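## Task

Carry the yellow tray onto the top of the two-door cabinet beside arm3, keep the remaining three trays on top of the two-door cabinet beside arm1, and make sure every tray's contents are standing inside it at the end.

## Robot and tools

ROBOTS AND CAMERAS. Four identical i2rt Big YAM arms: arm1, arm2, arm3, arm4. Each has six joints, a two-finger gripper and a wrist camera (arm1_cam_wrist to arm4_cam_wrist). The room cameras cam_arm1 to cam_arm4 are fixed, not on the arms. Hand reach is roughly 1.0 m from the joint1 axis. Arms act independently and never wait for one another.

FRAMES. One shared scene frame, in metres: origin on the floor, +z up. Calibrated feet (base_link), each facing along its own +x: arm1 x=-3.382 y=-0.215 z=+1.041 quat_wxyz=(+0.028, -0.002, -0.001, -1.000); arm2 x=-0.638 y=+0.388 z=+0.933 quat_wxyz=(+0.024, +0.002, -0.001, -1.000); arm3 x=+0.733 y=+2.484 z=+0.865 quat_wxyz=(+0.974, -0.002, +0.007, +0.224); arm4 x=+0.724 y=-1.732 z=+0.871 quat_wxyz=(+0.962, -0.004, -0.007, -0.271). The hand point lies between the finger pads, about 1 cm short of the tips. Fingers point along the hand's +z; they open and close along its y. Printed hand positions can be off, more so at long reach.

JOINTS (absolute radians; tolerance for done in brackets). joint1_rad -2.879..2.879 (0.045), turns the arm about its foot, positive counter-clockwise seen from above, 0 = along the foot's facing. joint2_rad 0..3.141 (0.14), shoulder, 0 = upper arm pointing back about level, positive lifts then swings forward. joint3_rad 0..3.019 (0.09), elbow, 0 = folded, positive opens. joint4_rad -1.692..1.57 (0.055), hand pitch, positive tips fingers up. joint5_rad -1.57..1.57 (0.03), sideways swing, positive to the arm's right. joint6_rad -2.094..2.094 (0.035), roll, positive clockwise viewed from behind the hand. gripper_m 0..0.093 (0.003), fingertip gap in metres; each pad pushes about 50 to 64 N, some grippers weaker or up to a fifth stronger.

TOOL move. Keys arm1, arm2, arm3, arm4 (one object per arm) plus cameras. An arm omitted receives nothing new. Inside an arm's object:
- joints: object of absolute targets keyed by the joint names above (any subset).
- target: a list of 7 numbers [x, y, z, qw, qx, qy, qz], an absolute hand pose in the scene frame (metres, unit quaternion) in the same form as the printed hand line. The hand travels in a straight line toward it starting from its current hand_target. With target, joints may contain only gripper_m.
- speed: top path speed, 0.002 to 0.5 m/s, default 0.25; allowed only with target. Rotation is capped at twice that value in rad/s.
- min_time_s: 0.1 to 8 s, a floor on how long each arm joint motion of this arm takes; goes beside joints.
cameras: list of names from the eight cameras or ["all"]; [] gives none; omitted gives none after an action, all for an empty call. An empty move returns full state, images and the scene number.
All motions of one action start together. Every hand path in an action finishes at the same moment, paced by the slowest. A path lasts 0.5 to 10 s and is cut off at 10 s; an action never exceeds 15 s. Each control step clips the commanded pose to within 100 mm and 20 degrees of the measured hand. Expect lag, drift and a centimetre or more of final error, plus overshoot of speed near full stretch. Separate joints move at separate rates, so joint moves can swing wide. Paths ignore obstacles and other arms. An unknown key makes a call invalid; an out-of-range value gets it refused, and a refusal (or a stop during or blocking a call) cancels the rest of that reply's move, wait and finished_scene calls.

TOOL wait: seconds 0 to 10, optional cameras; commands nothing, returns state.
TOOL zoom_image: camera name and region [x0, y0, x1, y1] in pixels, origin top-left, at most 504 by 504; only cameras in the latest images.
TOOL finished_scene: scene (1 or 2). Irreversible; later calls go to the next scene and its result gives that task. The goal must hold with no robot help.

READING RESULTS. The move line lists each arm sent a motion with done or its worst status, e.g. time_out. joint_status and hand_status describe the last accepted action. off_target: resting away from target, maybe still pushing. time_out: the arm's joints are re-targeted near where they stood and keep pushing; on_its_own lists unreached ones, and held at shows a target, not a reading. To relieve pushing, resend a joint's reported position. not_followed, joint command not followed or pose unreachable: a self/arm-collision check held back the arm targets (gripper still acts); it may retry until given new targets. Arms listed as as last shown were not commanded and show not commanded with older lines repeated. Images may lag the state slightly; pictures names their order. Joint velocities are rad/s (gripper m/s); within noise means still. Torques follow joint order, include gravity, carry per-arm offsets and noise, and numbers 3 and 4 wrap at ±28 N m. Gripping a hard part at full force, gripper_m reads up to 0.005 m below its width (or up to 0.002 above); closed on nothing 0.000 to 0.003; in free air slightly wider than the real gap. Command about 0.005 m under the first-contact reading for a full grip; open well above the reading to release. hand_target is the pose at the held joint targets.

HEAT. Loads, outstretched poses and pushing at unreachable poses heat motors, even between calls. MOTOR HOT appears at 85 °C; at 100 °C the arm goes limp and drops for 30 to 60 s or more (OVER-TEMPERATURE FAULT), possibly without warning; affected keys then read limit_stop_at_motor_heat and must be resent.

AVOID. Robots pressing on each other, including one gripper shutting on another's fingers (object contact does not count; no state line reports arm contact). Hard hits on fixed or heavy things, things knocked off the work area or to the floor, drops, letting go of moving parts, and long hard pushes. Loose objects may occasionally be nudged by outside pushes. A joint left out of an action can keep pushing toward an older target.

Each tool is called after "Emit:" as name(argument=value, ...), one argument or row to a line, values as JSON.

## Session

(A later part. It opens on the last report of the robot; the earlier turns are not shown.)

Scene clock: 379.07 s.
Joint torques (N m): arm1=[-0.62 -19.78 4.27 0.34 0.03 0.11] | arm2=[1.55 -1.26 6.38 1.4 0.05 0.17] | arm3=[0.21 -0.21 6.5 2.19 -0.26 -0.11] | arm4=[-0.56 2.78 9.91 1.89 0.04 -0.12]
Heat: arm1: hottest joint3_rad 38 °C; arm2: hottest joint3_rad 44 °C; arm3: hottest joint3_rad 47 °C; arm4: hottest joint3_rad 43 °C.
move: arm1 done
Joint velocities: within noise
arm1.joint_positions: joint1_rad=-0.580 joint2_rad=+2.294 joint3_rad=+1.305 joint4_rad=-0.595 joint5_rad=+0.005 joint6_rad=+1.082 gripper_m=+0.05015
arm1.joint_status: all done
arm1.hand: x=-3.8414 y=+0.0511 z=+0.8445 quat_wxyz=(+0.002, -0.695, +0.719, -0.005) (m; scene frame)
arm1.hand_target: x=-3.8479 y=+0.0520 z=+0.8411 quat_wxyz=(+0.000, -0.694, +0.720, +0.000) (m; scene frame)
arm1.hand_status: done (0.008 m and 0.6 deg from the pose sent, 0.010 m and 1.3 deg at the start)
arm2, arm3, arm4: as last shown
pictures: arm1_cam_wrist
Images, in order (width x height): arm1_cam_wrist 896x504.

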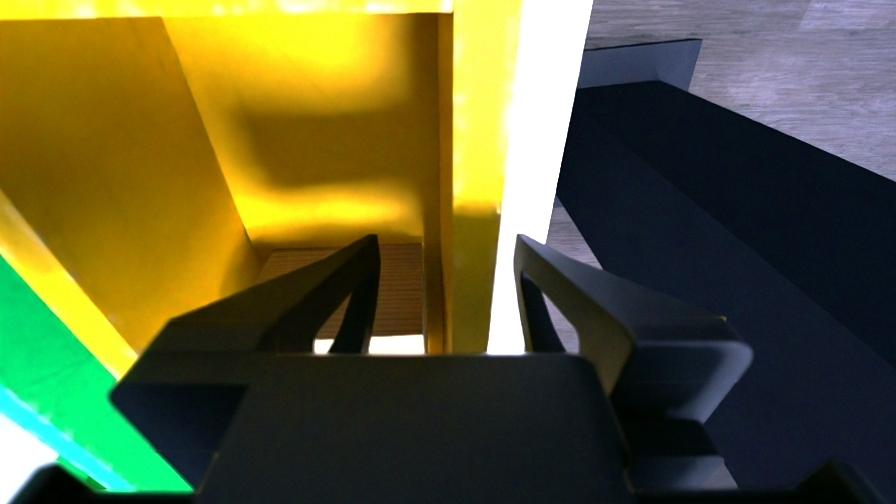

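Emit:
move(
  arm1={"target": [-3.831, 0.052, 0.841, 0, 0.6940, -0.7199, 0], "speed": 0.1, "joints": {"gripper_m": 0.05}},
  cameras=["arm1_cam_wrist"],
)

Emit:
zoom_image(
  camera="arm1_cam_wrist",
  region=[300, 120, 600, 360],
)

Scene clock: 384.93 s.
Joint torques (N m): arm1=[-1.55 -21.48 2.8 0.32 0.04 -0.03] | arm2=[1.2 -1.38 6.46 1.42 0.06 0.18] | arm3=[0.44 0.03 6.54 2.21 -0.24 -0.11] | arm4=[-0.85 3.14 10.13 1.89 0.06 -0.07]
Heat: arm1: hottest joint3_rad 37 °C; arm2: hottest joint3_rad 43 °C; arm3: hottest joint3_rad 47 °C; arm4: hottest joint3_rad 43 °C.
move: arm1 done
Joint velocities: within noise
arm1.joint_positions: joint1_rad=-0.580 joint2_rad=+2.294 joint3_rad=+1.273 joint4_rad=-0.565 joint5_rad=+0.005 joint6_rad=+1.081 gripper_m=+0.05014
arm1.joint_status: all done
arm1.hand: x=-3.8318 y=+0.0456 z=+0.8379 quat_wxyz=(+0.002, -0.695, +0.719, -0.006) (m; scene frame)
arm1.hand_target: x=-3.8310 y=+0.0520 z=+0.8409 quat_wxyz=(+0.000, -0.694, +0.720, +0.000) (m; scene frame)
arm1.hand_status: done (0.007 m and 0.7 deg from the pose sent, 0.011 m and 0.6 deg at the start)
arm2, arm3: as last shown
arm4.joint_positions: joint1_rad=+0.611 joint2_rad=+0.619 joint3_rad=+1.338 joint4_rad=-1.545 joint5_rad=+0.202 joint6_rad=+0.301 gripper_m=+0.09396
arm4.joint_status: not commanded
arm4.hand: x=+0.9262 y=-1.7486 z=+1.3507 quat_wxyz=(-0.379, -0.145, -0.914, +0.032) (m; scene frame)
arm4.hand_target: x=+0.9249 y=-1.7486 z=+1.3599 quat_wxyz=(-0.389, -0.145, -0.909, +0.029) (m; scene frame)
arm4.hand_status: not commanded
pictures: arm1_cam_wrist
Images, in order (width x height): arm1_cam_wrist 896x504.

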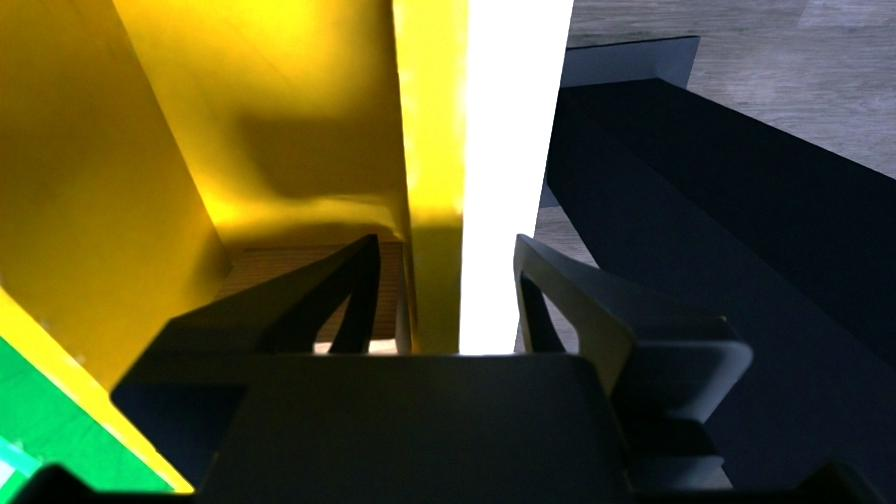

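Scaled by 1.680 from the camera's 896x504 image, which has a finer 1280x720 frame.

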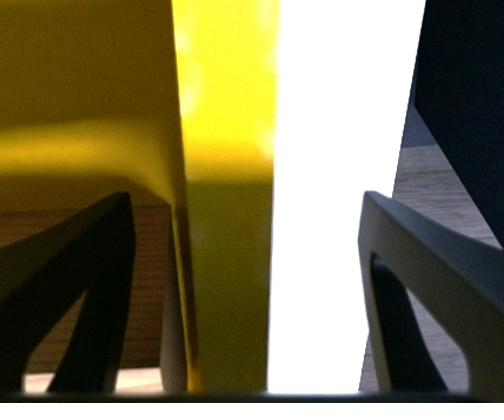

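Emit:
move(
  arm1={"joints": {"gripper_m": 0.003}},
  cameras=["arm1_cam_wrist"],
)

Emit:
zoom_image(
  camera="arm1_cam_wrist",
  region=[250, 80, 650, 360],
)

Scene clock: 388.77 s.
Joint torques (N m): arm1=[-2.08 -20.84 2.96 0.1 0.31 -0.01] | arm2=[1.32 -1.55 6.41 1.39 0.04 0.2] | arm3=[0.26 0.15 6.48 2.15 -0.23 -0.11] | arm4=[-0.62 4.31 10.1 1.95 0.08 -0.1]
Heat: arm1: hottest joint3_rad 37 °C; arm2: hottest joint3_rad 43 °C; arm3: hottest joint3_rad 46 °C; arm4: hottest joint3_rad 43 °C.
move: arm1 off_target
Joint velocities: within noise
arm1.joint_positions: joint1_rad=-0.580 joint2_rad=+2.285 joint3_rad=+1.272 joint4_rad=-0.558 joint5_rad=-0.001 joint6_rad=+1.079 gripper_m=+0.01130
arm1.joint_status: gripper_m off_target (ended at +0.01132, target +0.00300)
arm1.hand: x=-3.8358 y=+0.0467 z=+0.8419 quat_wxyz=(-0.003, -0.696, +0.718, +0.000) (m; scene frame)
arm1.hand_target: x=-3.8311 y=+0.0521 z=+0.8411 quat_wxyz=(+0.000, -0.694, +0.720, +0.000) (m; scene frame)
arm1.hand_status: not commanded
arm2, arm3, arm4: as last shown
pictures: arm1_cam_wrist
Images, in order (width x height): arm1_cam_wrist 896x504.

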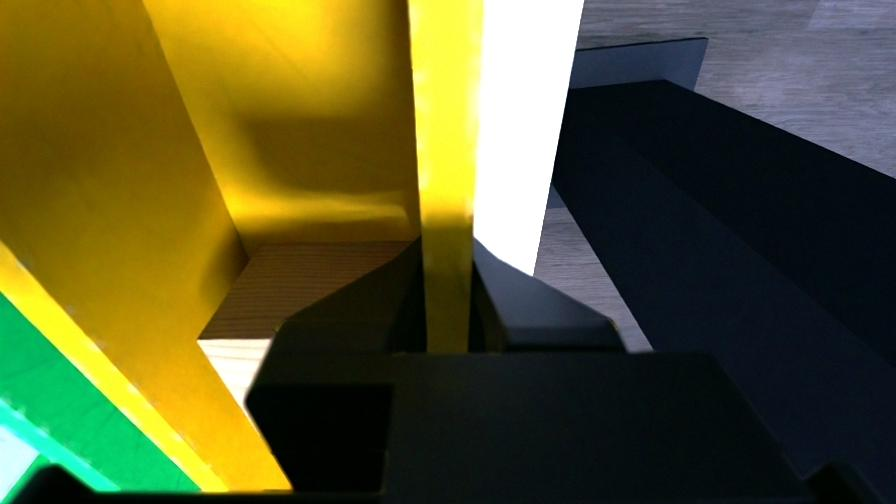

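Scaled by 1.260 from the camera's 896x504 image, which has a finer 1280x720 frame.

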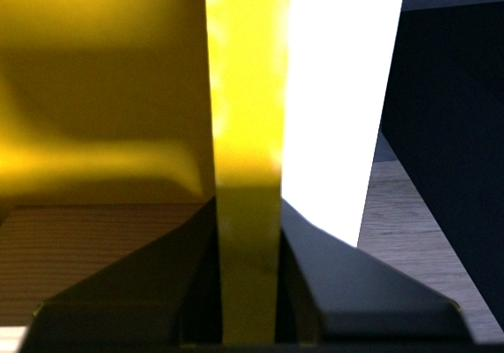

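Emit:
move(
  arm1={"target": [-3.836, 0.052, 0.91, 0, 0.6940, -0.7199, 0], "speed": 0.08},
  cameras=["arm1_cam_wrist", "cam_arm1"],
)

Emit:
zoom_image(
  camera="cam_arm1",
  region=[200, 100, 500, 280],
)

Scene clock: 394.00 s.
Joint torques (N m): arm1=[-1.44 -24.23 4.18 -0.35 -0.25 0.05] | arm2=[1.2 -1.26 6.39 1.39 0.03 0.19] | arm3=[0.62 -0.21 6.52 2.25 -0.26 -0.11] | arm4=[-0.73 3.14 10.03 1.8 0.03 -0.05]
Heat: arm1: hottest joint3_rad 37 °C; arm2: hottest joint3_rad 43 °C; arm3: hottest joint3_rad 46 °C; arm4: hottest joint3_rad 43 °C.
move: arm1 off_target
Joint velocities: within noise
arm1.joint_positions: joint1_rad=-0.580 joint2_rad=+2.185 joint3_rad=+1.252 joint4_rad=-0.680 joint5_rad=+0.012 joint6_rad=+1.079 gripper_m=+0.01130
arm1.joint_status: not commanded
arm1.hand: x=-3.8256 y=+0.0435 z=+0.8884 quat_wxyz=(+0.009, -0.696, +0.718, -0.018) (m; scene frame)
arm1.hand_target: x=-3.8357 y=+0.0520 z=+0.9097 quat_wxyz=(+0.000, -0.694, +0.720, +0.000) (m; scene frame)
arm1.hand_status: off_target (0.025 m and 2.3 deg from the pose sent, 0.068 m and 0.4 deg at the start)
arm2, arm3, arm4: as last shown
pictures: arm1_cam_wrist, cam_arm1
Images, in order (width x height): arm1_cam_wrist 896x504, cam_arm1 896x504.

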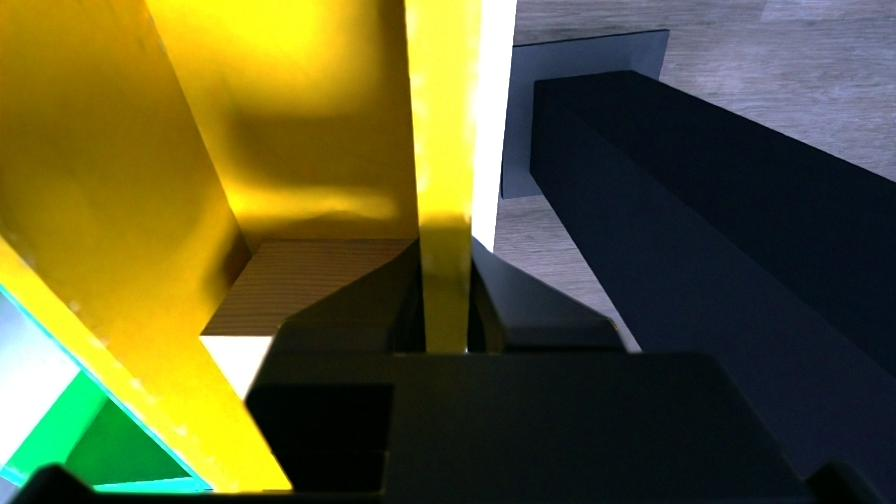

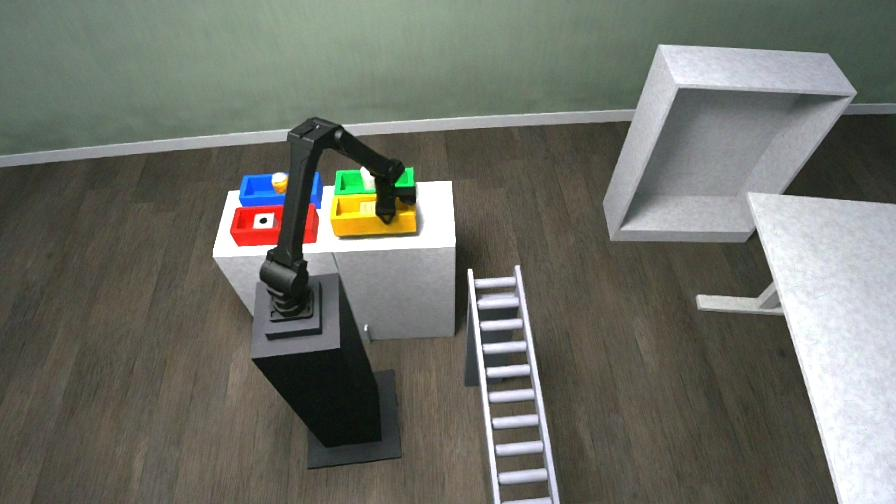

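Scaled by 1.680 from the camera's 896x504 image, which has a finer 1280x720 frame.

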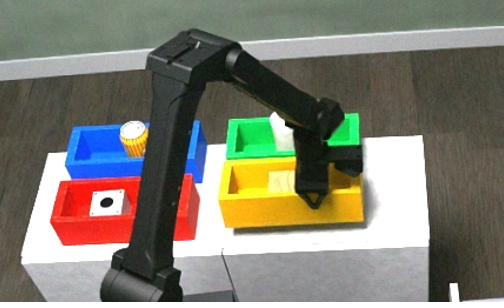

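Emit:
move(
  arm1={"target": [-3.82, 0.062, 1.06, 0, 0.6940, -0.7199, 0], "speed": 0.15},
  cameras=[],
)

Emit:
move(
  arm1={"target": [-3.33, 0.36, 1.16, 0, 0, -1, 0], "speed": 0.2},
  cameras=["arm1_cam_wrist", "cam_arm1", "cam_arm2"],
)

Scene clock: 416.30 s.
Joint torques (N m): arm1=[-1.96 -22.12 8.39 -0.54 -0.23 -0.07] | arm2=[1.67 -1.26 6.39 1.37 0.04 0.18] | arm3=[0.5 -0.03 6.5 2.21 -0.24 -0.1] | arm4=[-0.85 3.02 10 1.98 0.07 -0.1]
Heat: arm1: hottest joint3_rad 35 °C; arm2: hottest joint3_rad 42 °C; arm3: hottest joint3_rad 45 °C; arm4: hottest joint3_rad 43 °C.
move: arm1 off_target
Joint velocities: within noise
arm1.joint_positions: joint1_rad=-0.605 joint2_rad=+1.901 joint3_rad=+1.241 joint4_rad=-0.990 joint5_rad=+0.012 joint6_rad=+1.061 gripper_m=+0.01130
arm1.joint_status: not commanded
arm1.hand: x=-3.7997 y=+0.0439 z=+1.0272 quat_wxyz=(+0.014, -0.693, +0.720, -0.036) (m; scene frame)
arm1.hand_target: x=-3.8185 y=+0.0612 z=+1.0603 quat_wxyz=(+0.001, -0.694, +0.720, +0.000) (m; scene frame)
arm1.hand_status: off_target (0.043 m and 4.4 deg from the pose sent, 0.173 m and 2.3 deg at the start)
arm2, arm3, arm4: as last shown
pictures: none
No camera images: "cameras" was empty.

Scene clock: 421.00 s.
Joint torques (N m): arm1=[-1.08 -22.07 11.26 -0.49 -0.35 0.12] | arm2=[1.26 -1.61 6.39 1.46 0.03 0.17] | arm3=[0.44 -0.09 6.52 2.21 -0.24 -0.1] | arm4=[-0.91 3.43 10.22 1.8 0.03 -0.08]
Heat: arm1: hottest joint3_rad 36 °C; arm2: hottest joint3_rad 42 °C; arm3: hottest joint3_rad 45 °C; arm4: hottest joint3_rad 43 °C.
move: arm1 off_target
Joint velocities: within noise
arm1.joint_positions: joint1_rad=-1.714 joint2_rad=+1.905 joint3_rad=+1.554 joint4_rad=-1.297 joint5_rad=+0.014 joint6_rad=+1.475 gripper_m=+0.01130
arm1.joint_status: not commanded
arm1.hand: x=-3.3313 y=+0.3329 z=+1.1266 quat_wxyz=(+0.001, -0.005, +0.999, -0.040) (m; scene frame)
arm1.hand_target: x=-3.3301 y=+0.3576 z=+1.1607 quat_wxyz=(+0.000, +0.000, +1.000, +0.000) (m; scene frame)
arm1.hand_status: off_target (0.043 m and 4.6 deg from the pose sent, 0.582 m and 87.9 deg at the start)
arm2.joint_positions: joint1_rad=-0.010 joint2_rad=+1.193 joint3_rad=+2.479 joint4_rad=-1.488 joint5_rad=-0.003 joint6_rad=-0.016 gripper_m=+0.09396
arm2.joint_status: not commanded
arm2.hand: x=-0.9362 y=+0.3786 z=+1.7559 quat_wxyz=(-0.009, -0.775, -0.021, +0.631) (m; scene frame)
arm2.hand_target: x=-0.9338 y=+0.3763 z=+1.7583 quat_wxyz=(-0.016, -0.775, -0.018, +0.631) (m; scene frame)
arm2.hand_status: not commanded
arm3.joint_positions: joint1_rad=-1.970 joint2_rad=+1.190 joint3_rad=+2.467 joint4_rad=-1.519 joint5_rad=+0.003 joint6_rad=+0.009 gripper_m=+0.09398
arm3.joint_status: not commanded
arm3.hand: x=+0.7587 y=+2.1938 z=+1.6799 quat_wxyz=(-0.446, -0.541, -0.570, +0.428) (m; scene frame)
arm3.hand_target: x=+0.7565 y=+2.1964 z=+1.6934 quat_wxyz=(-0.456, -0.531, -0.561, +0.443) (m; scene frame)
arm3.hand_status: not commanded
arm4: as last shown
pictures: arm1_cam_wrist, cam_arm1, cam_arm2
Images, in order (width x height): arm1_cam_wrist 896x504, cam_arm1 896x504, cam_arm2 896x504.

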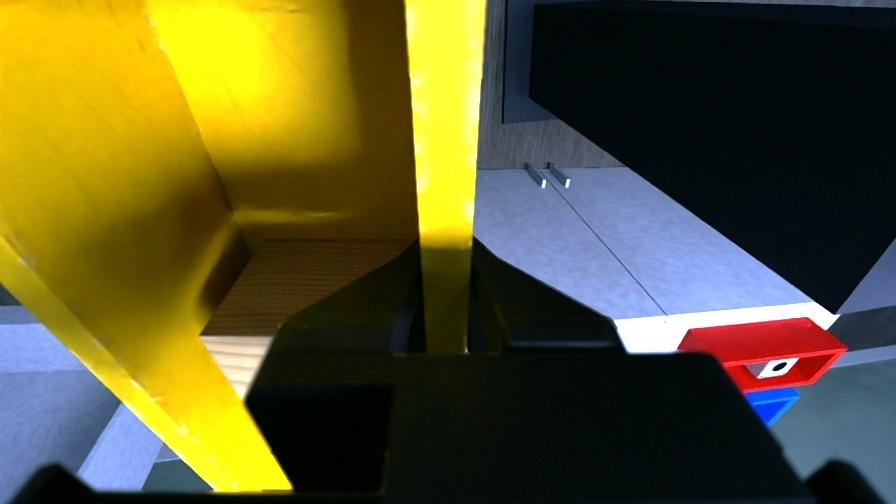

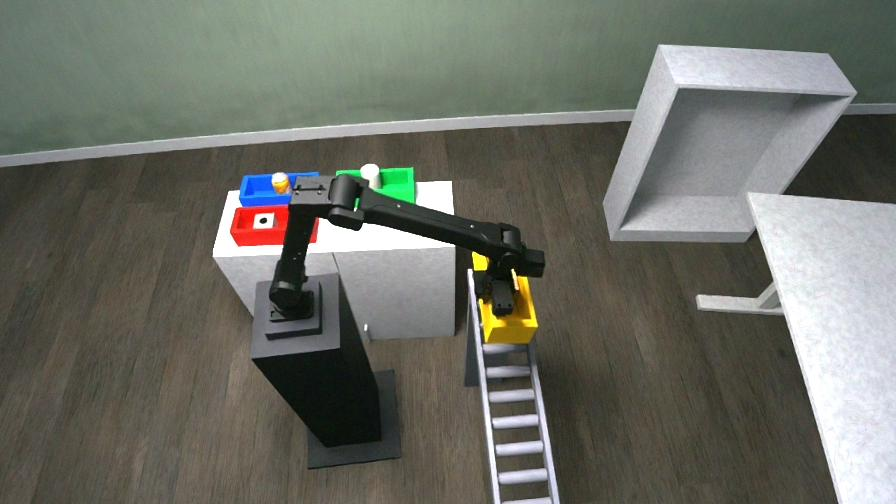

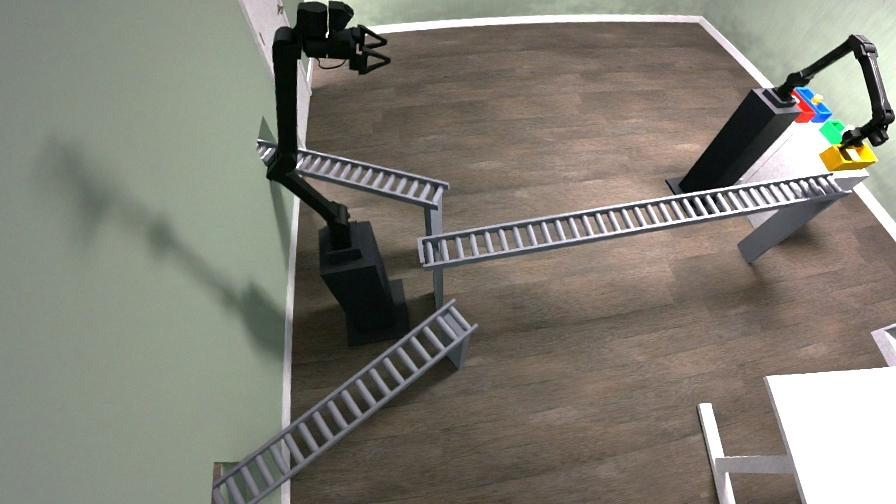

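Emit:
move(
  arm1={"target": [-3.33, 0.415, 1.07, 0, 0, -1, 0], "speed": 0.12},
  cameras=["arm1_cam_wrist", "cam_arm1"],
)

Emit:
zoom_image(
  camera="cam_arm1",
  region=[420, 220, 600, 400],
)

Scene clock: 433.80 s.
Joint torques (N m): arm1=[-0.5 -25.05 10.55 0.03 -0.34 0.13] | arm2=[1.14 -1.32 6.39 1.35 0.03 0.19] | arm3=[0.38 0.21 6.53 2.22 -0.26 -0.11] | arm4=[-0.67 3.19 10.02 2 0.06 -0.05]
Heat: arm1: hottest joint3_rad 38 °C; arm2: hottest joint3_rad 42 °C; arm3: hottest joint3_rad 45 °C; arm4: hottest joint3_rad 43 °C.
move: arm1 off_target
Joint velocities: within noise
arm1.joint_positions: joint1_rad=-1.714 joint2_rad=+2.128 joint3_rad=+1.661 joint4_rad=-1.196 joint5_rad=+0.014 joint6_rad=+1.483 gripper_m=+0.01130
arm1.joint_status: not commanded
arm1.hand: x=-3.3275 y=+0.3809 z=+1.0363 quat_wxyz=(+0.001, -0.001, +0.999, -0.047) (m; scene frame)
arm1.hand_target: x=-3.3302 y=+0.4123 z=+1.0714 quat_wxyz=(+0.000, +0.000, +1.000, +0.000) (m; scene frame)
arm1.hand_status: off_target (0.048 m and 5.4 deg from the pose sent, 0.100 m and 4.7 deg at the start)
arm2, arm3, arm4: as last shown
pictures: arm1_cam_wrist, cam_arm1
Images, in order (width x height): arm1_cam_wrist 896x504, cam_arm1 896x504.

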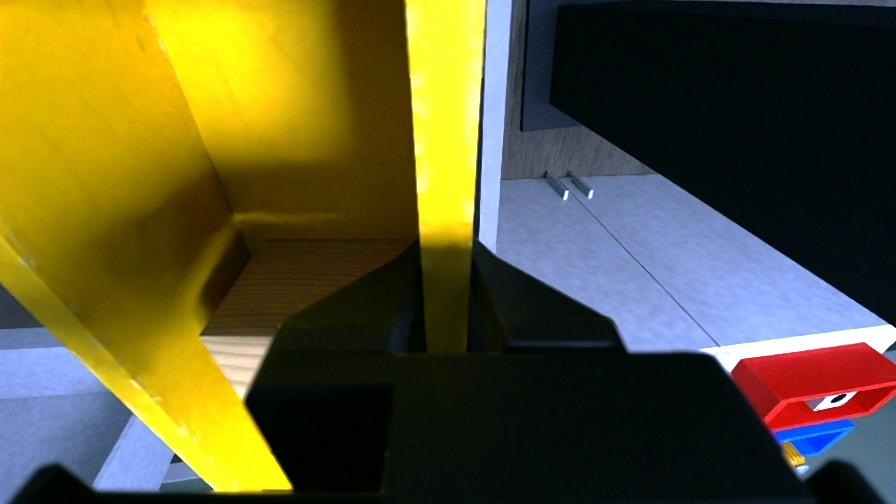

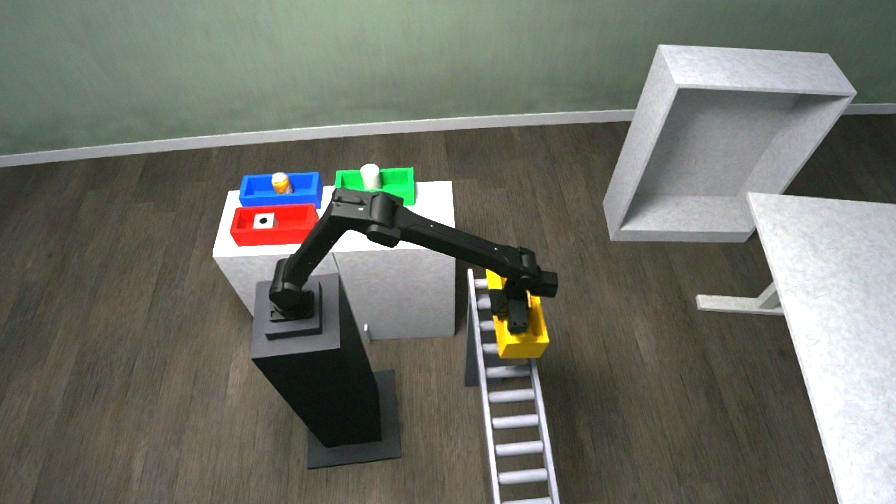

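Scaled by 2.800 from the camera's 896x504 image, which has a finer 1280x720 frame.

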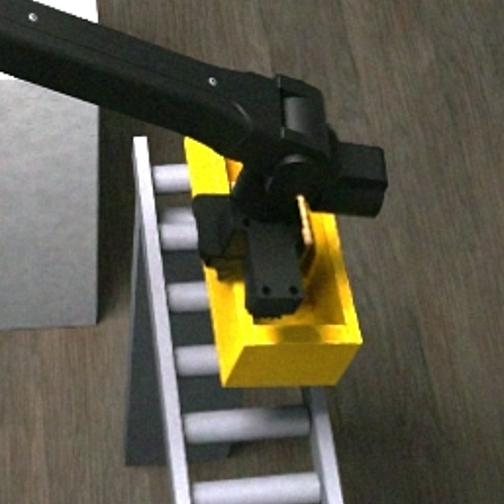

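Emit:
move(
  arm1={"target": [-3.333, 0.392, 0.968, 0, 0, -0.9989, -0.047], "speed": 0.1},
  cameras=["arm1_cam_wrist", "cam_arm1"],
)

Emit:
zoom_image(
  camera="arm1_cam_wrist",
  region=[380, 0, 640, 260],
)

Emit:
zoom_image(
  camera="cam_arm1",
  region=[420, 220, 600, 400],
)

Scene clock: 455.43 s.
Joint torques (N m): arm1=[-0.32 -23.3 5.37 0.88 0.1 0.09] | arm2=[1.38 -1.38 6.32 1.37 0.03 0.18] | arm3=[0.62 -0.03 6.54 2.11 -0.23 -0.11] | arm4=[-1.14 3.31 9.98 2.02 0.05 -0.1]
Heat: arm1: hottest joint3_rad 40 °C; arm2: hottest joint3_rad 41 °C; arm3: hottest joint3_rad 44 °C; arm4: hottest joint3_rad 43 °C.
move: arm1 off_target
Joint velocities: within noise
arm1.joint_positions: joint1_rad=-1.714 joint2_rad=+2.154 joint3_rad=+1.474 joint4_rad=-0.828 joint5_rad=-0.004 joint6_rad=+1.484 gripper_m=+0.01130
arm1.joint_status: not commanded
arm1.hand: x=-3.3307 y=+0.3827 z=+0.9605 quat_wxyz=(-0.001, +0.000, +1.000, +0.030) (m; scene frame)
arm1.hand_target: x=-3.3329 y=+0.3918 z=+0.9682 quat_wxyz=(+0.000, +0.000, +0.999, +0.047) (m; scene frame)
arm1.hand_status: off_target (0.012 m and 1.9 deg from the pose sent, 0.069 m and 10.8 deg at the start)
arm2, arm3, arm4: as last shown
pictures: arm1_cam_wrist, cam_arm1
Images, in order (width x height): arm1_cam_wrist 896x504, cam_arm1 896x504.

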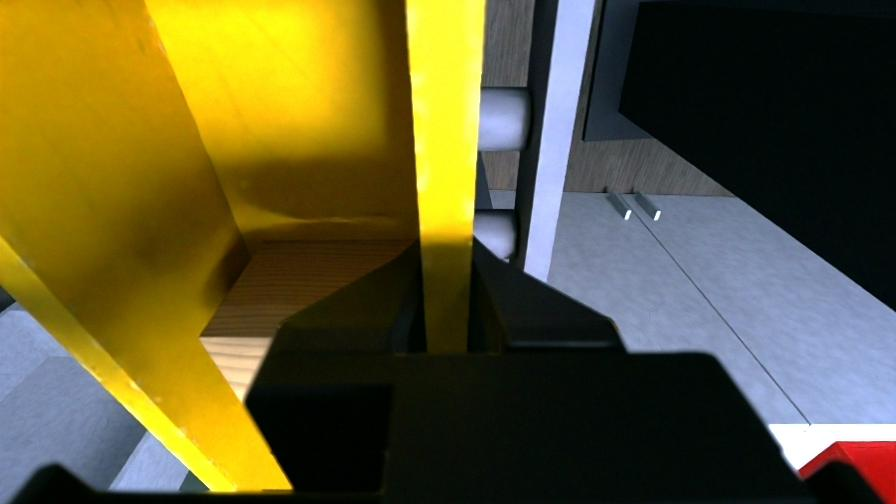

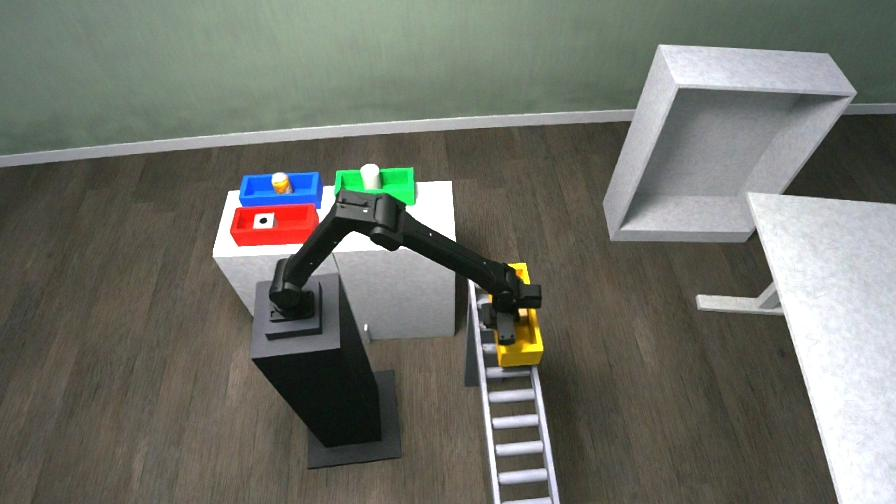

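Scaled by 1.938 from the camera's 896x504 image, which has a finer 1280x720 frame.

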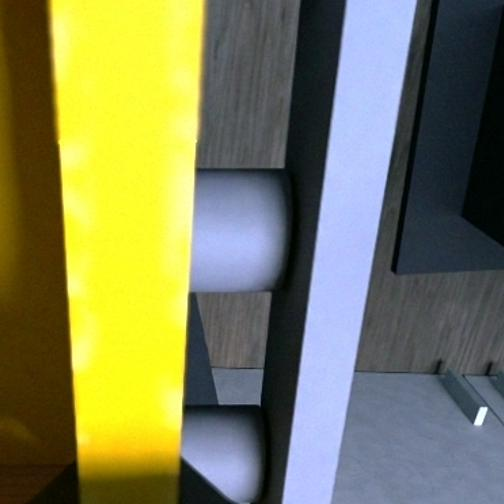

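Scaled by 2.800 from the camera's 896x504 image, which has a finer 1280x720 frame.

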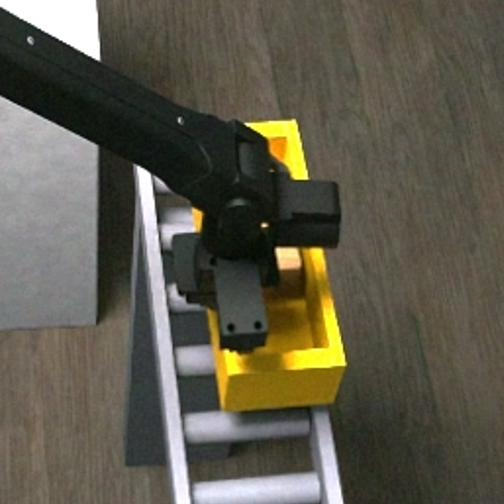

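Emit:
move(
  arm1={"target": [-3.333, 0.365, 0.885, 0.0262, -0.0006, -0.9994, -0.0218], "speed": 0.08},
  cameras=["arm1_cam_wrist", "cam_arm1"],
)

Emit:
zoom_image(
  camera="arm1_cam_wrist",
  region=[380, 0, 640, 260],
)

Emit:
zoom_image(
  camera="cam_arm1",
  region=[420, 220, 600, 400],
)

Scene clock: 487.53 s.
Joint torques (N m): arm1=[-1.44 -16.15 4.1 1.33 -0.34 -0.07] | arm2=[1.2 -1.61 6.43 1.39 0.04 0.19] | arm3=[0.32 -0.03 6.57 2.26 -0.25 -0.11] | arm4=[-0.79 2.9 9.94 1.96 0.01 -0.09]
Heat: arm1: hottest joint3_rad 37 °C; arm2: hottest joint3_rad 41 °C; arm3: hottest joint3_rad 44 °C; arm4: hottest joint3_rad 44 °C.
move: arm1 off_target
Joint velocities: within noise
arm1.joint_positions: joint1_rad=-1.720 joint2_rad=+2.187 joint3_rad=+1.426 joint4_rad=-0.718 joint5_rad=-0.044 joint6_rad=+1.486 gripper_m=+0.01130
arm1.joint_status: not commanded
arm1.hand: x=-3.3348 y=+0.3788 z=+0.9294 quat_wxyz=(-0.020, +0.003, +0.999, +0.047) (m; scene frame)
arm1.hand_target: x=-3.3335 y=+0.3623 z=+0.8875 quat_wxyz=(-0.026, +0.001, +0.999, +0.022) (m; scene frame)
arm1.hand_status: off_target (0.047 m and 2.9 deg from the pose sent, 0.078 m and 3.0 deg at the start)
arm2, arm3, arm4: as last shown
pictures: arm1_cam_wrist, cam_arm1
Images, in order (width x height): arm1_cam_wrist 896x504, cam_arm1 896x504.

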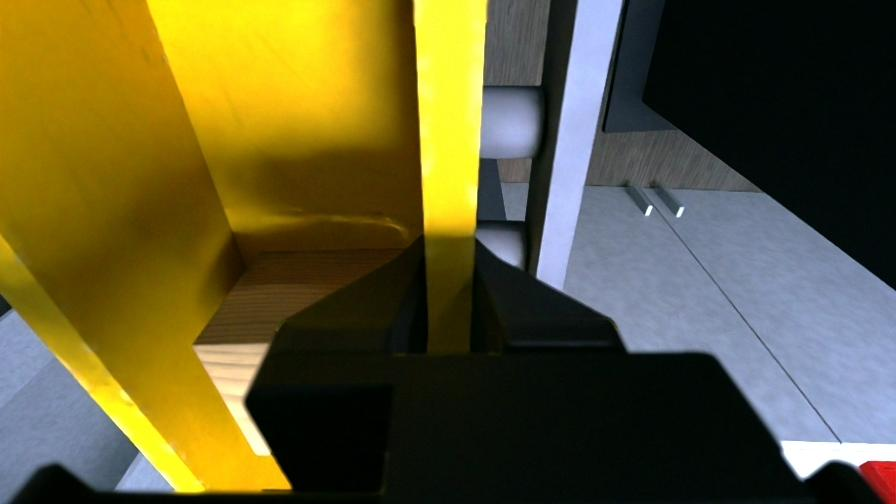

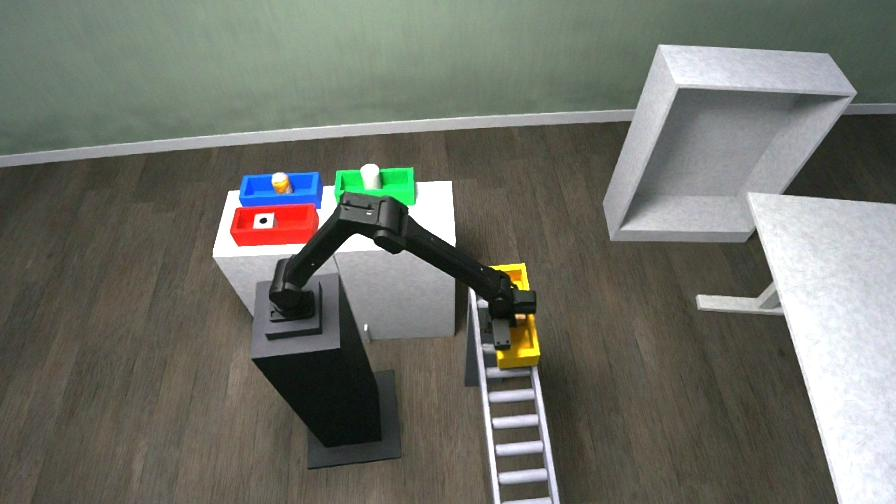

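Scaled by 1.938 from the camera's 896x504 image, which has a finer 1280x720 frame.

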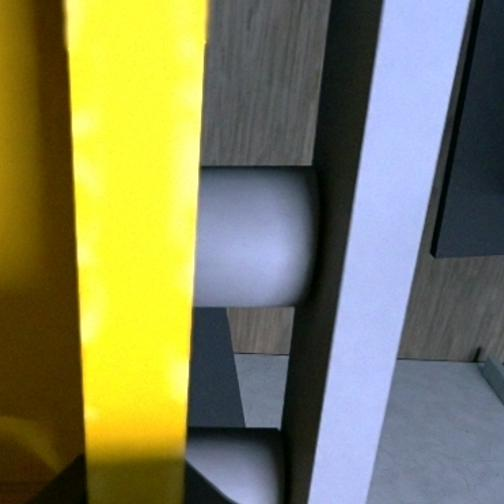

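Scaled by 2.800 from the camera's 896x504 image, which has a finer 1280x720 frame.

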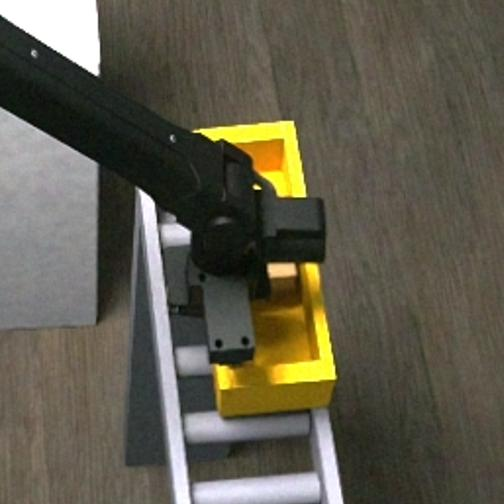

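Emit:
move(
  arm1={"target": [-3.333, 0.385, 0.995, 0.0262, -0.0006, -0.9994, -0.0218], "speed": 0.1},
  cameras=["arm1_cam_wrist", "cam_arm1"],
)

Emit:
zoom_image(
  camera="cam_arm1",
  region=[420, 220, 600, 400],
)

Scene clock: 522.03 s.
Joint torques (N m): arm1=[-1.32 -26.7 8.75 -0.55 -0.26 -0.03] | arm2=[1.26 -1.38 6.38 1.36 0.05 0.2] | arm3=[0.26 -0.15 6.52 2.19 -0.25 -0.11] | arm4=[-0.44 3.31 10.02 1.89 0.06 -0.08]
Heat: arm1: hottest joint2_rad 35 °C; arm2: hottest joint3_rad 41 °C; arm3: hottest joint3_rad 44 °C; arm4: hottest joint3_rad 44 °C.
move: arm1 off_target
Joint velocities: within noise
arm1.joint_positions: joint1_rad=-1.720 joint2_rad=+2.164 joint3_rad=+1.448 joint4_rad=-0.920 joint5_rad=-0.045 joint6_rad=+1.485 gripper_m=+0.01130
arm1.joint_status: not commanded
arm1.hand: x=-3.3379 y=+0.3456 z=+0.9482 quat_wxyz=(-0.027, +0.004, +0.999, -0.031) (m; scene frame)
arm1.hand_target: x=-3.3333 y=+0.3821 z=+0.9958 quat_wxyz=(-0.026, +0.000, +0.999, +0.022) (m; scene frame)
arm1.hand_status: off_target (0.061 m and 6.1 deg from the pose sent, 0.066 m and 3.0 deg at the start)
arm2, arm3: as last shown
arm4.joint_positions: joint1_rad=+0.611 joint2_rad=+0.619 joint3_rad=+1.338 joint4_rad=-1.545 joint5_rad=+0.202 joint6_rad=+0.301 gripper_m=+0.09396
arm4.joint_status: not commanded
arm4.hand: x=+0.9262 y=-1.7486 z=+1.3507 quat_wxyz=(-0.379, -0.145, -0.914, +0.032) (m; scene frame)
arm4.hand_target: x=+0.9249 y=-1.7486 z=+1.3599 quat_wxyz=(-0.389, -0.145, -0.909, +0.029) (m; scene frame)
arm4.hand_status: not commanded
pictures: arm1_cam_wrist, cam_arm1
Images, in order (width x height): arm1_cam_wrist 896x504, cam_arm1 896x504.

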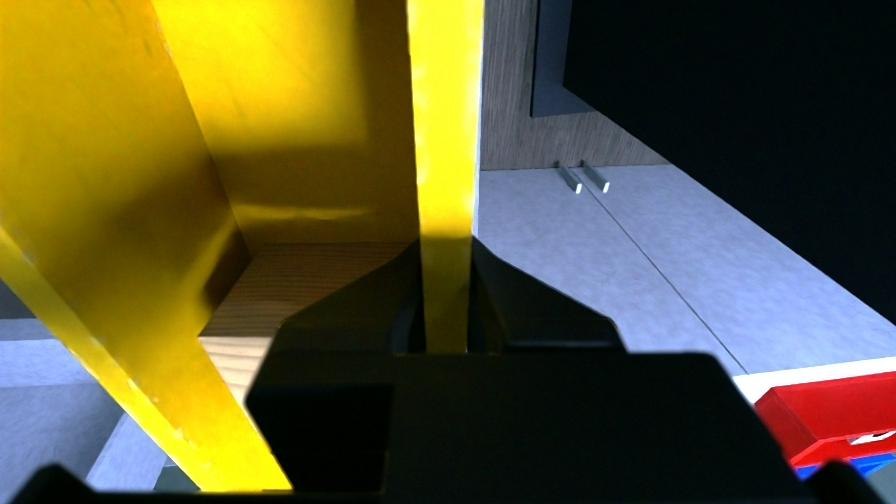

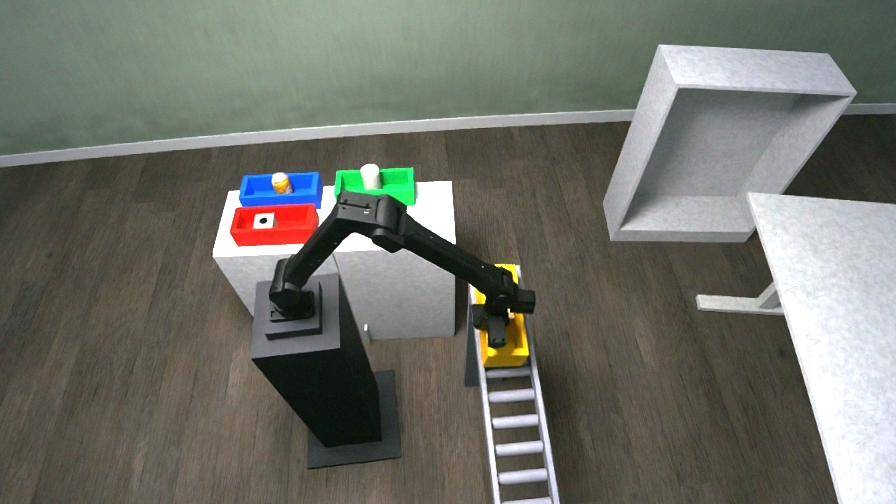

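Scaled by 2.800 from the camera's 896x504 image, which has a finer 1280x720 frame.

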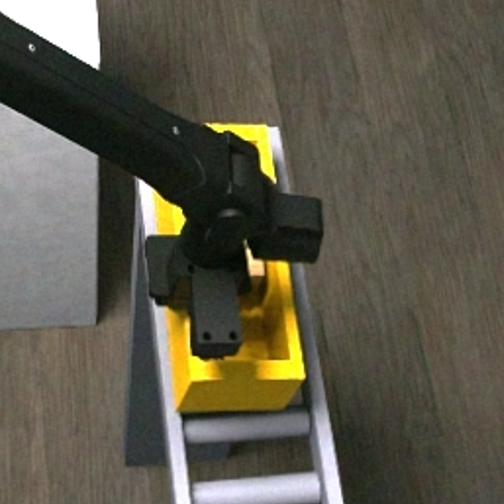

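Emit:
move(
  arm1={"target": [-3.333, 0.395, 0.970, 0.0261, -0.0014, -0.9983, -0.0523], "speed": 0.08},
  cameras=["arm1_cam_wrist", "cam_arm1"],
)

Emit:
zoom_image(
  camera="arm1_cam_wrist",
  region=[380, 0, 640, 260],
)

Emit:
zoom_image(
  camera="cam_arm1",
  region=[420, 220, 600, 400],
)

Scene clock: 533.33 s.
Joint torques (N m): arm1=[-1.08 -24 7.13 0.84 -0.52 0] | arm2=[1.32 -1.38 6.41 1.33 0.05 0.18] | arm3=[0.15 -0.15 6.54 2.17 -0.26 -0.11] | arm4=[-0.62 3.19 9.98 1.95 0.01 -0.06]
Heat: arm1: hottest joint2_rad 36 °C; arm2: hottest joint3_rad 41 °C; arm3: hottest joint3_rad 43 °C; arm4: hottest joint3_rad 44 °C.
move: arm1 off_target
Joint velocities: within noise
arm1.joint_positions: joint1_rad=-1.720 joint2_rad=+2.163 joint3_rad=+1.448 joint4_rad=-0.829 joint5_rad=-0.045 joint6_rad=+1.482 gripper_m=+0.01130
arm1.joint_status: not commanded
arm1.hand: x=-3.3359 y=+0.3682 z=+0.9479 quat_wxyz=(-0.023, +0.001, +1.000, +0.015) (m; scene frame)
arm1.hand_target: x=-3.3331 y=+0.3938 z=+0.9708 quat_wxyz=(-0.026, +0.001, +0.998, +0.052) (m; scene frame)
arm1.hand_status: off_target (0.035 m and 4.3 deg from the pose sent, 0.054 m and 9.5 deg at the start)
arm2, arm3, arm4: as last shown
pictures: arm1_cam_wrist, cam_arm1
Images, in order (width x height): arm1_cam_wrist 896x504, cam_arm1 896x504.

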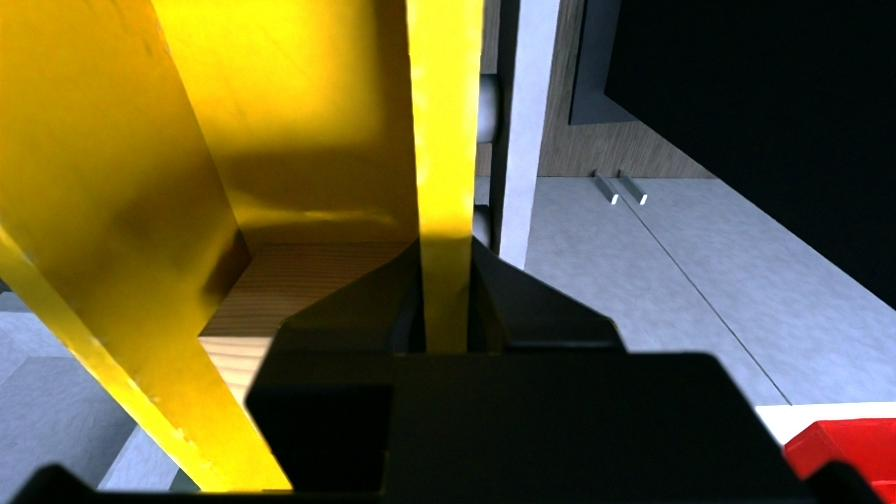

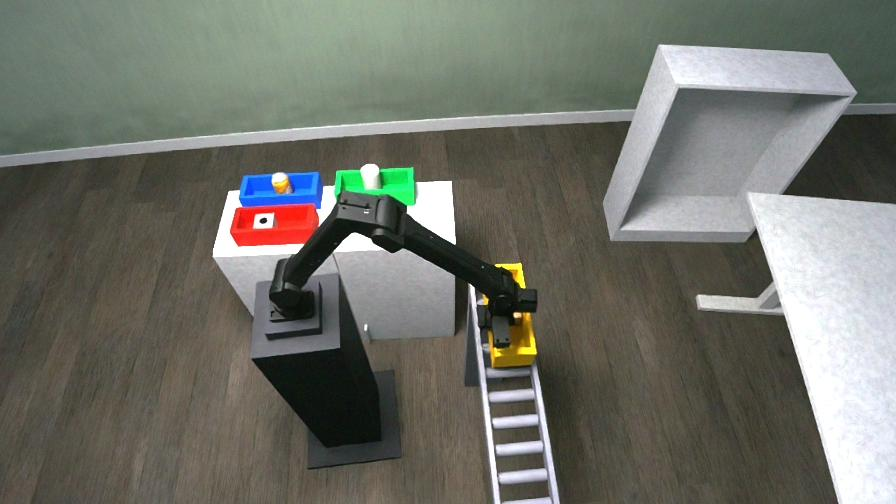

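Scaled by 1.938 from the camera's 896x504 image, which has a finer 1280x720 frame.

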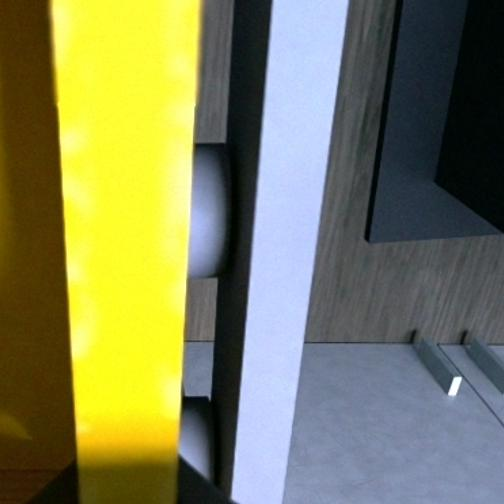

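Scaled by 2.800 from the camera's 896x504 image, which has a finer 1280x720 frame.

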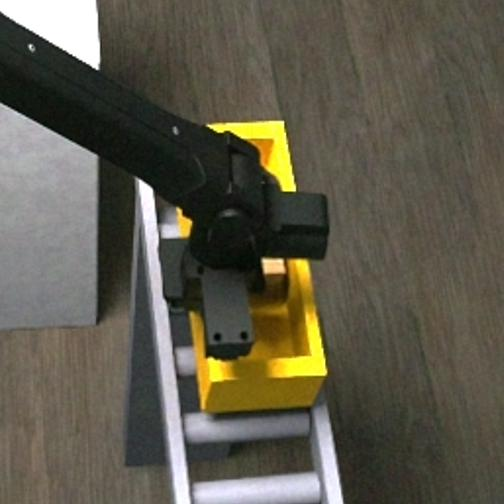

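Emit:
move(
  arm1={"target": [-3.333, 0.384, 0.925, 0.0266, 0.0075, -0.9985, -0.0469], "speed": 0.06},
  cameras=["arm1_cam_wrist", "cam_arm1"],
)

Emit:
zoom_image(
  camera="arm1_cam_wrist",
  region=[380, 0, 640, 260],
)

Emit:
zoom_image(
  camera="cam_arm1",
  region=[420, 220, 600, 400],
)

Scene clock: 552.17 s.
Joint torques (N m): arm1=[-1.2 -22.01 5.6 1.5 0.08 -0.02] | arm2=[1.26 -1.61 6.45 1.35 0.06 0.18] | arm3=[0.32 0.03 6.56 2.21 -0.26 -0.11] | arm4=[-0.5 4.07 9.99 2.09 0.06 -0.13]
Heat: arm1: hottest joint2_rad 37 °C; arm2: hottest joint3_rad 40 °C; arm3: hottest joint3_rad 43 °C; arm4: hottest joint3_rad 44 °C.
move: arm1 off_target
Joint velocities: within noise
arm1.joint_positions: joint1_rad=-1.721 joint2_rad=+2.202 joint3_rad=+1.433 joint4_rad=-0.757 joint5_rad=-0.059 joint6_rad=+1.468 gripper_m=+0.01130
arm1.joint_status: not commanded
arm1.hand: x=-3.3376 y=+0.3692 z=+0.9223 quat_wxyz=(-0.029, -0.005, +0.999, +0.024) (m; scene frame)
arm1.hand_target: x=-3.3331 y=+0.3837 z=+0.9256 quat_wxyz=(-0.026, -0.007, +0.999, +0.047) (m; scene frame)
arm1.hand_status: off_target (0.016 m and 2.6 deg from the pose sent, 0.028 m and 3.9 deg at the start)
arm2, arm3, arm4: as last shown
pictures: arm1_cam_wrist, cam_arm1
Images, in order (width x height): arm1_cam_wrist 896x504, cam_arm1 896x504.

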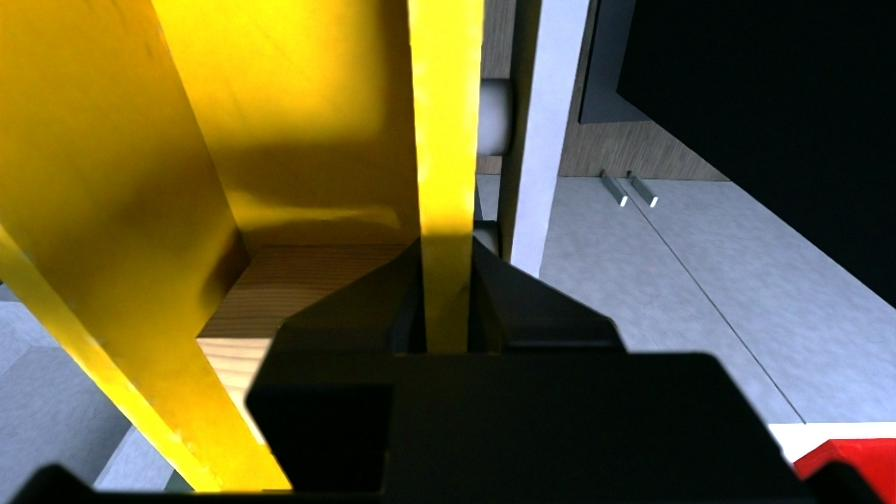

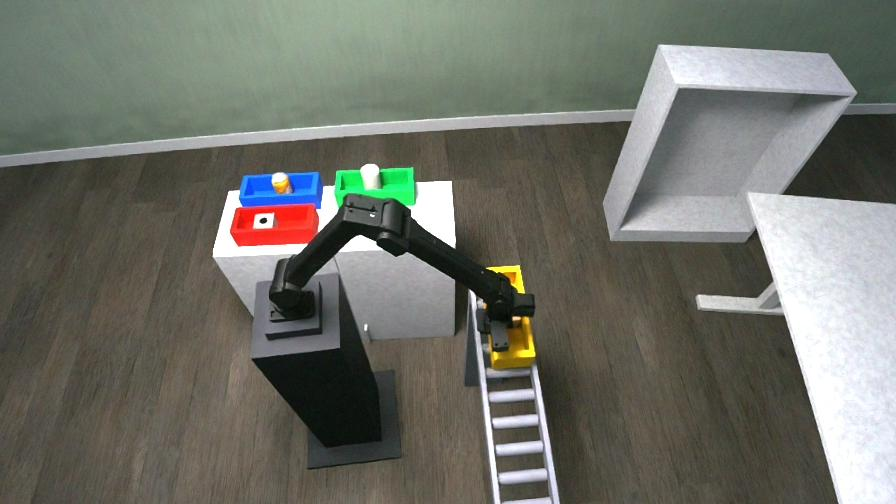

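Scaled by 1.938 from the camera's 896x504 image, which has a finer 1280x720 frame.

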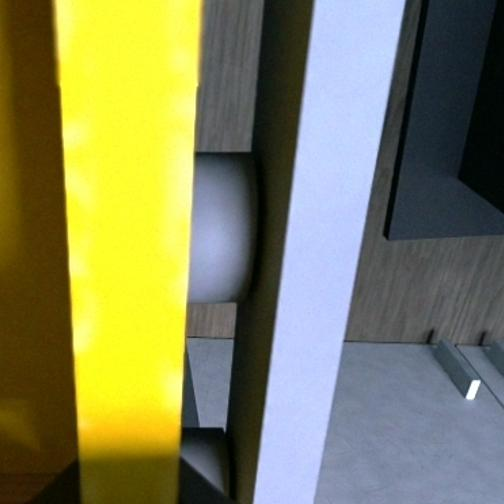

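Scaled by 2.800 from the camera's 896x504 image, which has a finer 1280x720 frame.

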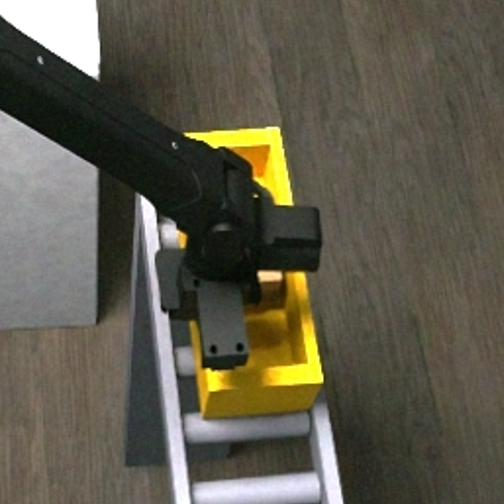

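Emit:
zoom_image(
  camera="cam_arm1",
  region=[460, 330, 560, 400],
)

Emit:
zoom_image(
  camera="arm1_cam_wrist",
  region=[0, 250, 260, 504],
)

Scaled by 5.040 from the camera's 896x504 image, which has a finer 1280x720 frame.

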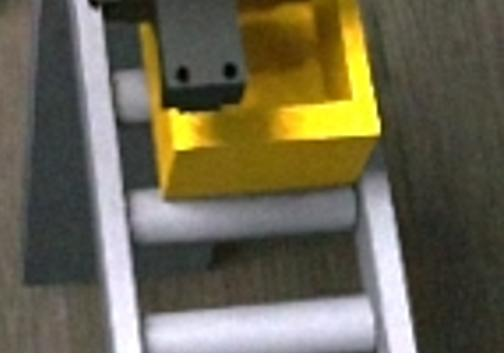

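Scaled by 1.938 from the camera's 896x504 image, which has a finer 1280x720 frame.

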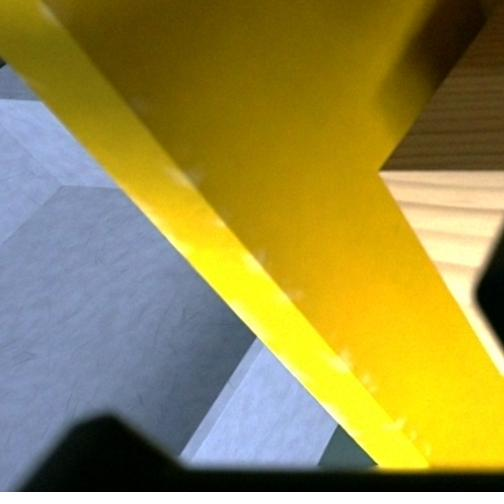

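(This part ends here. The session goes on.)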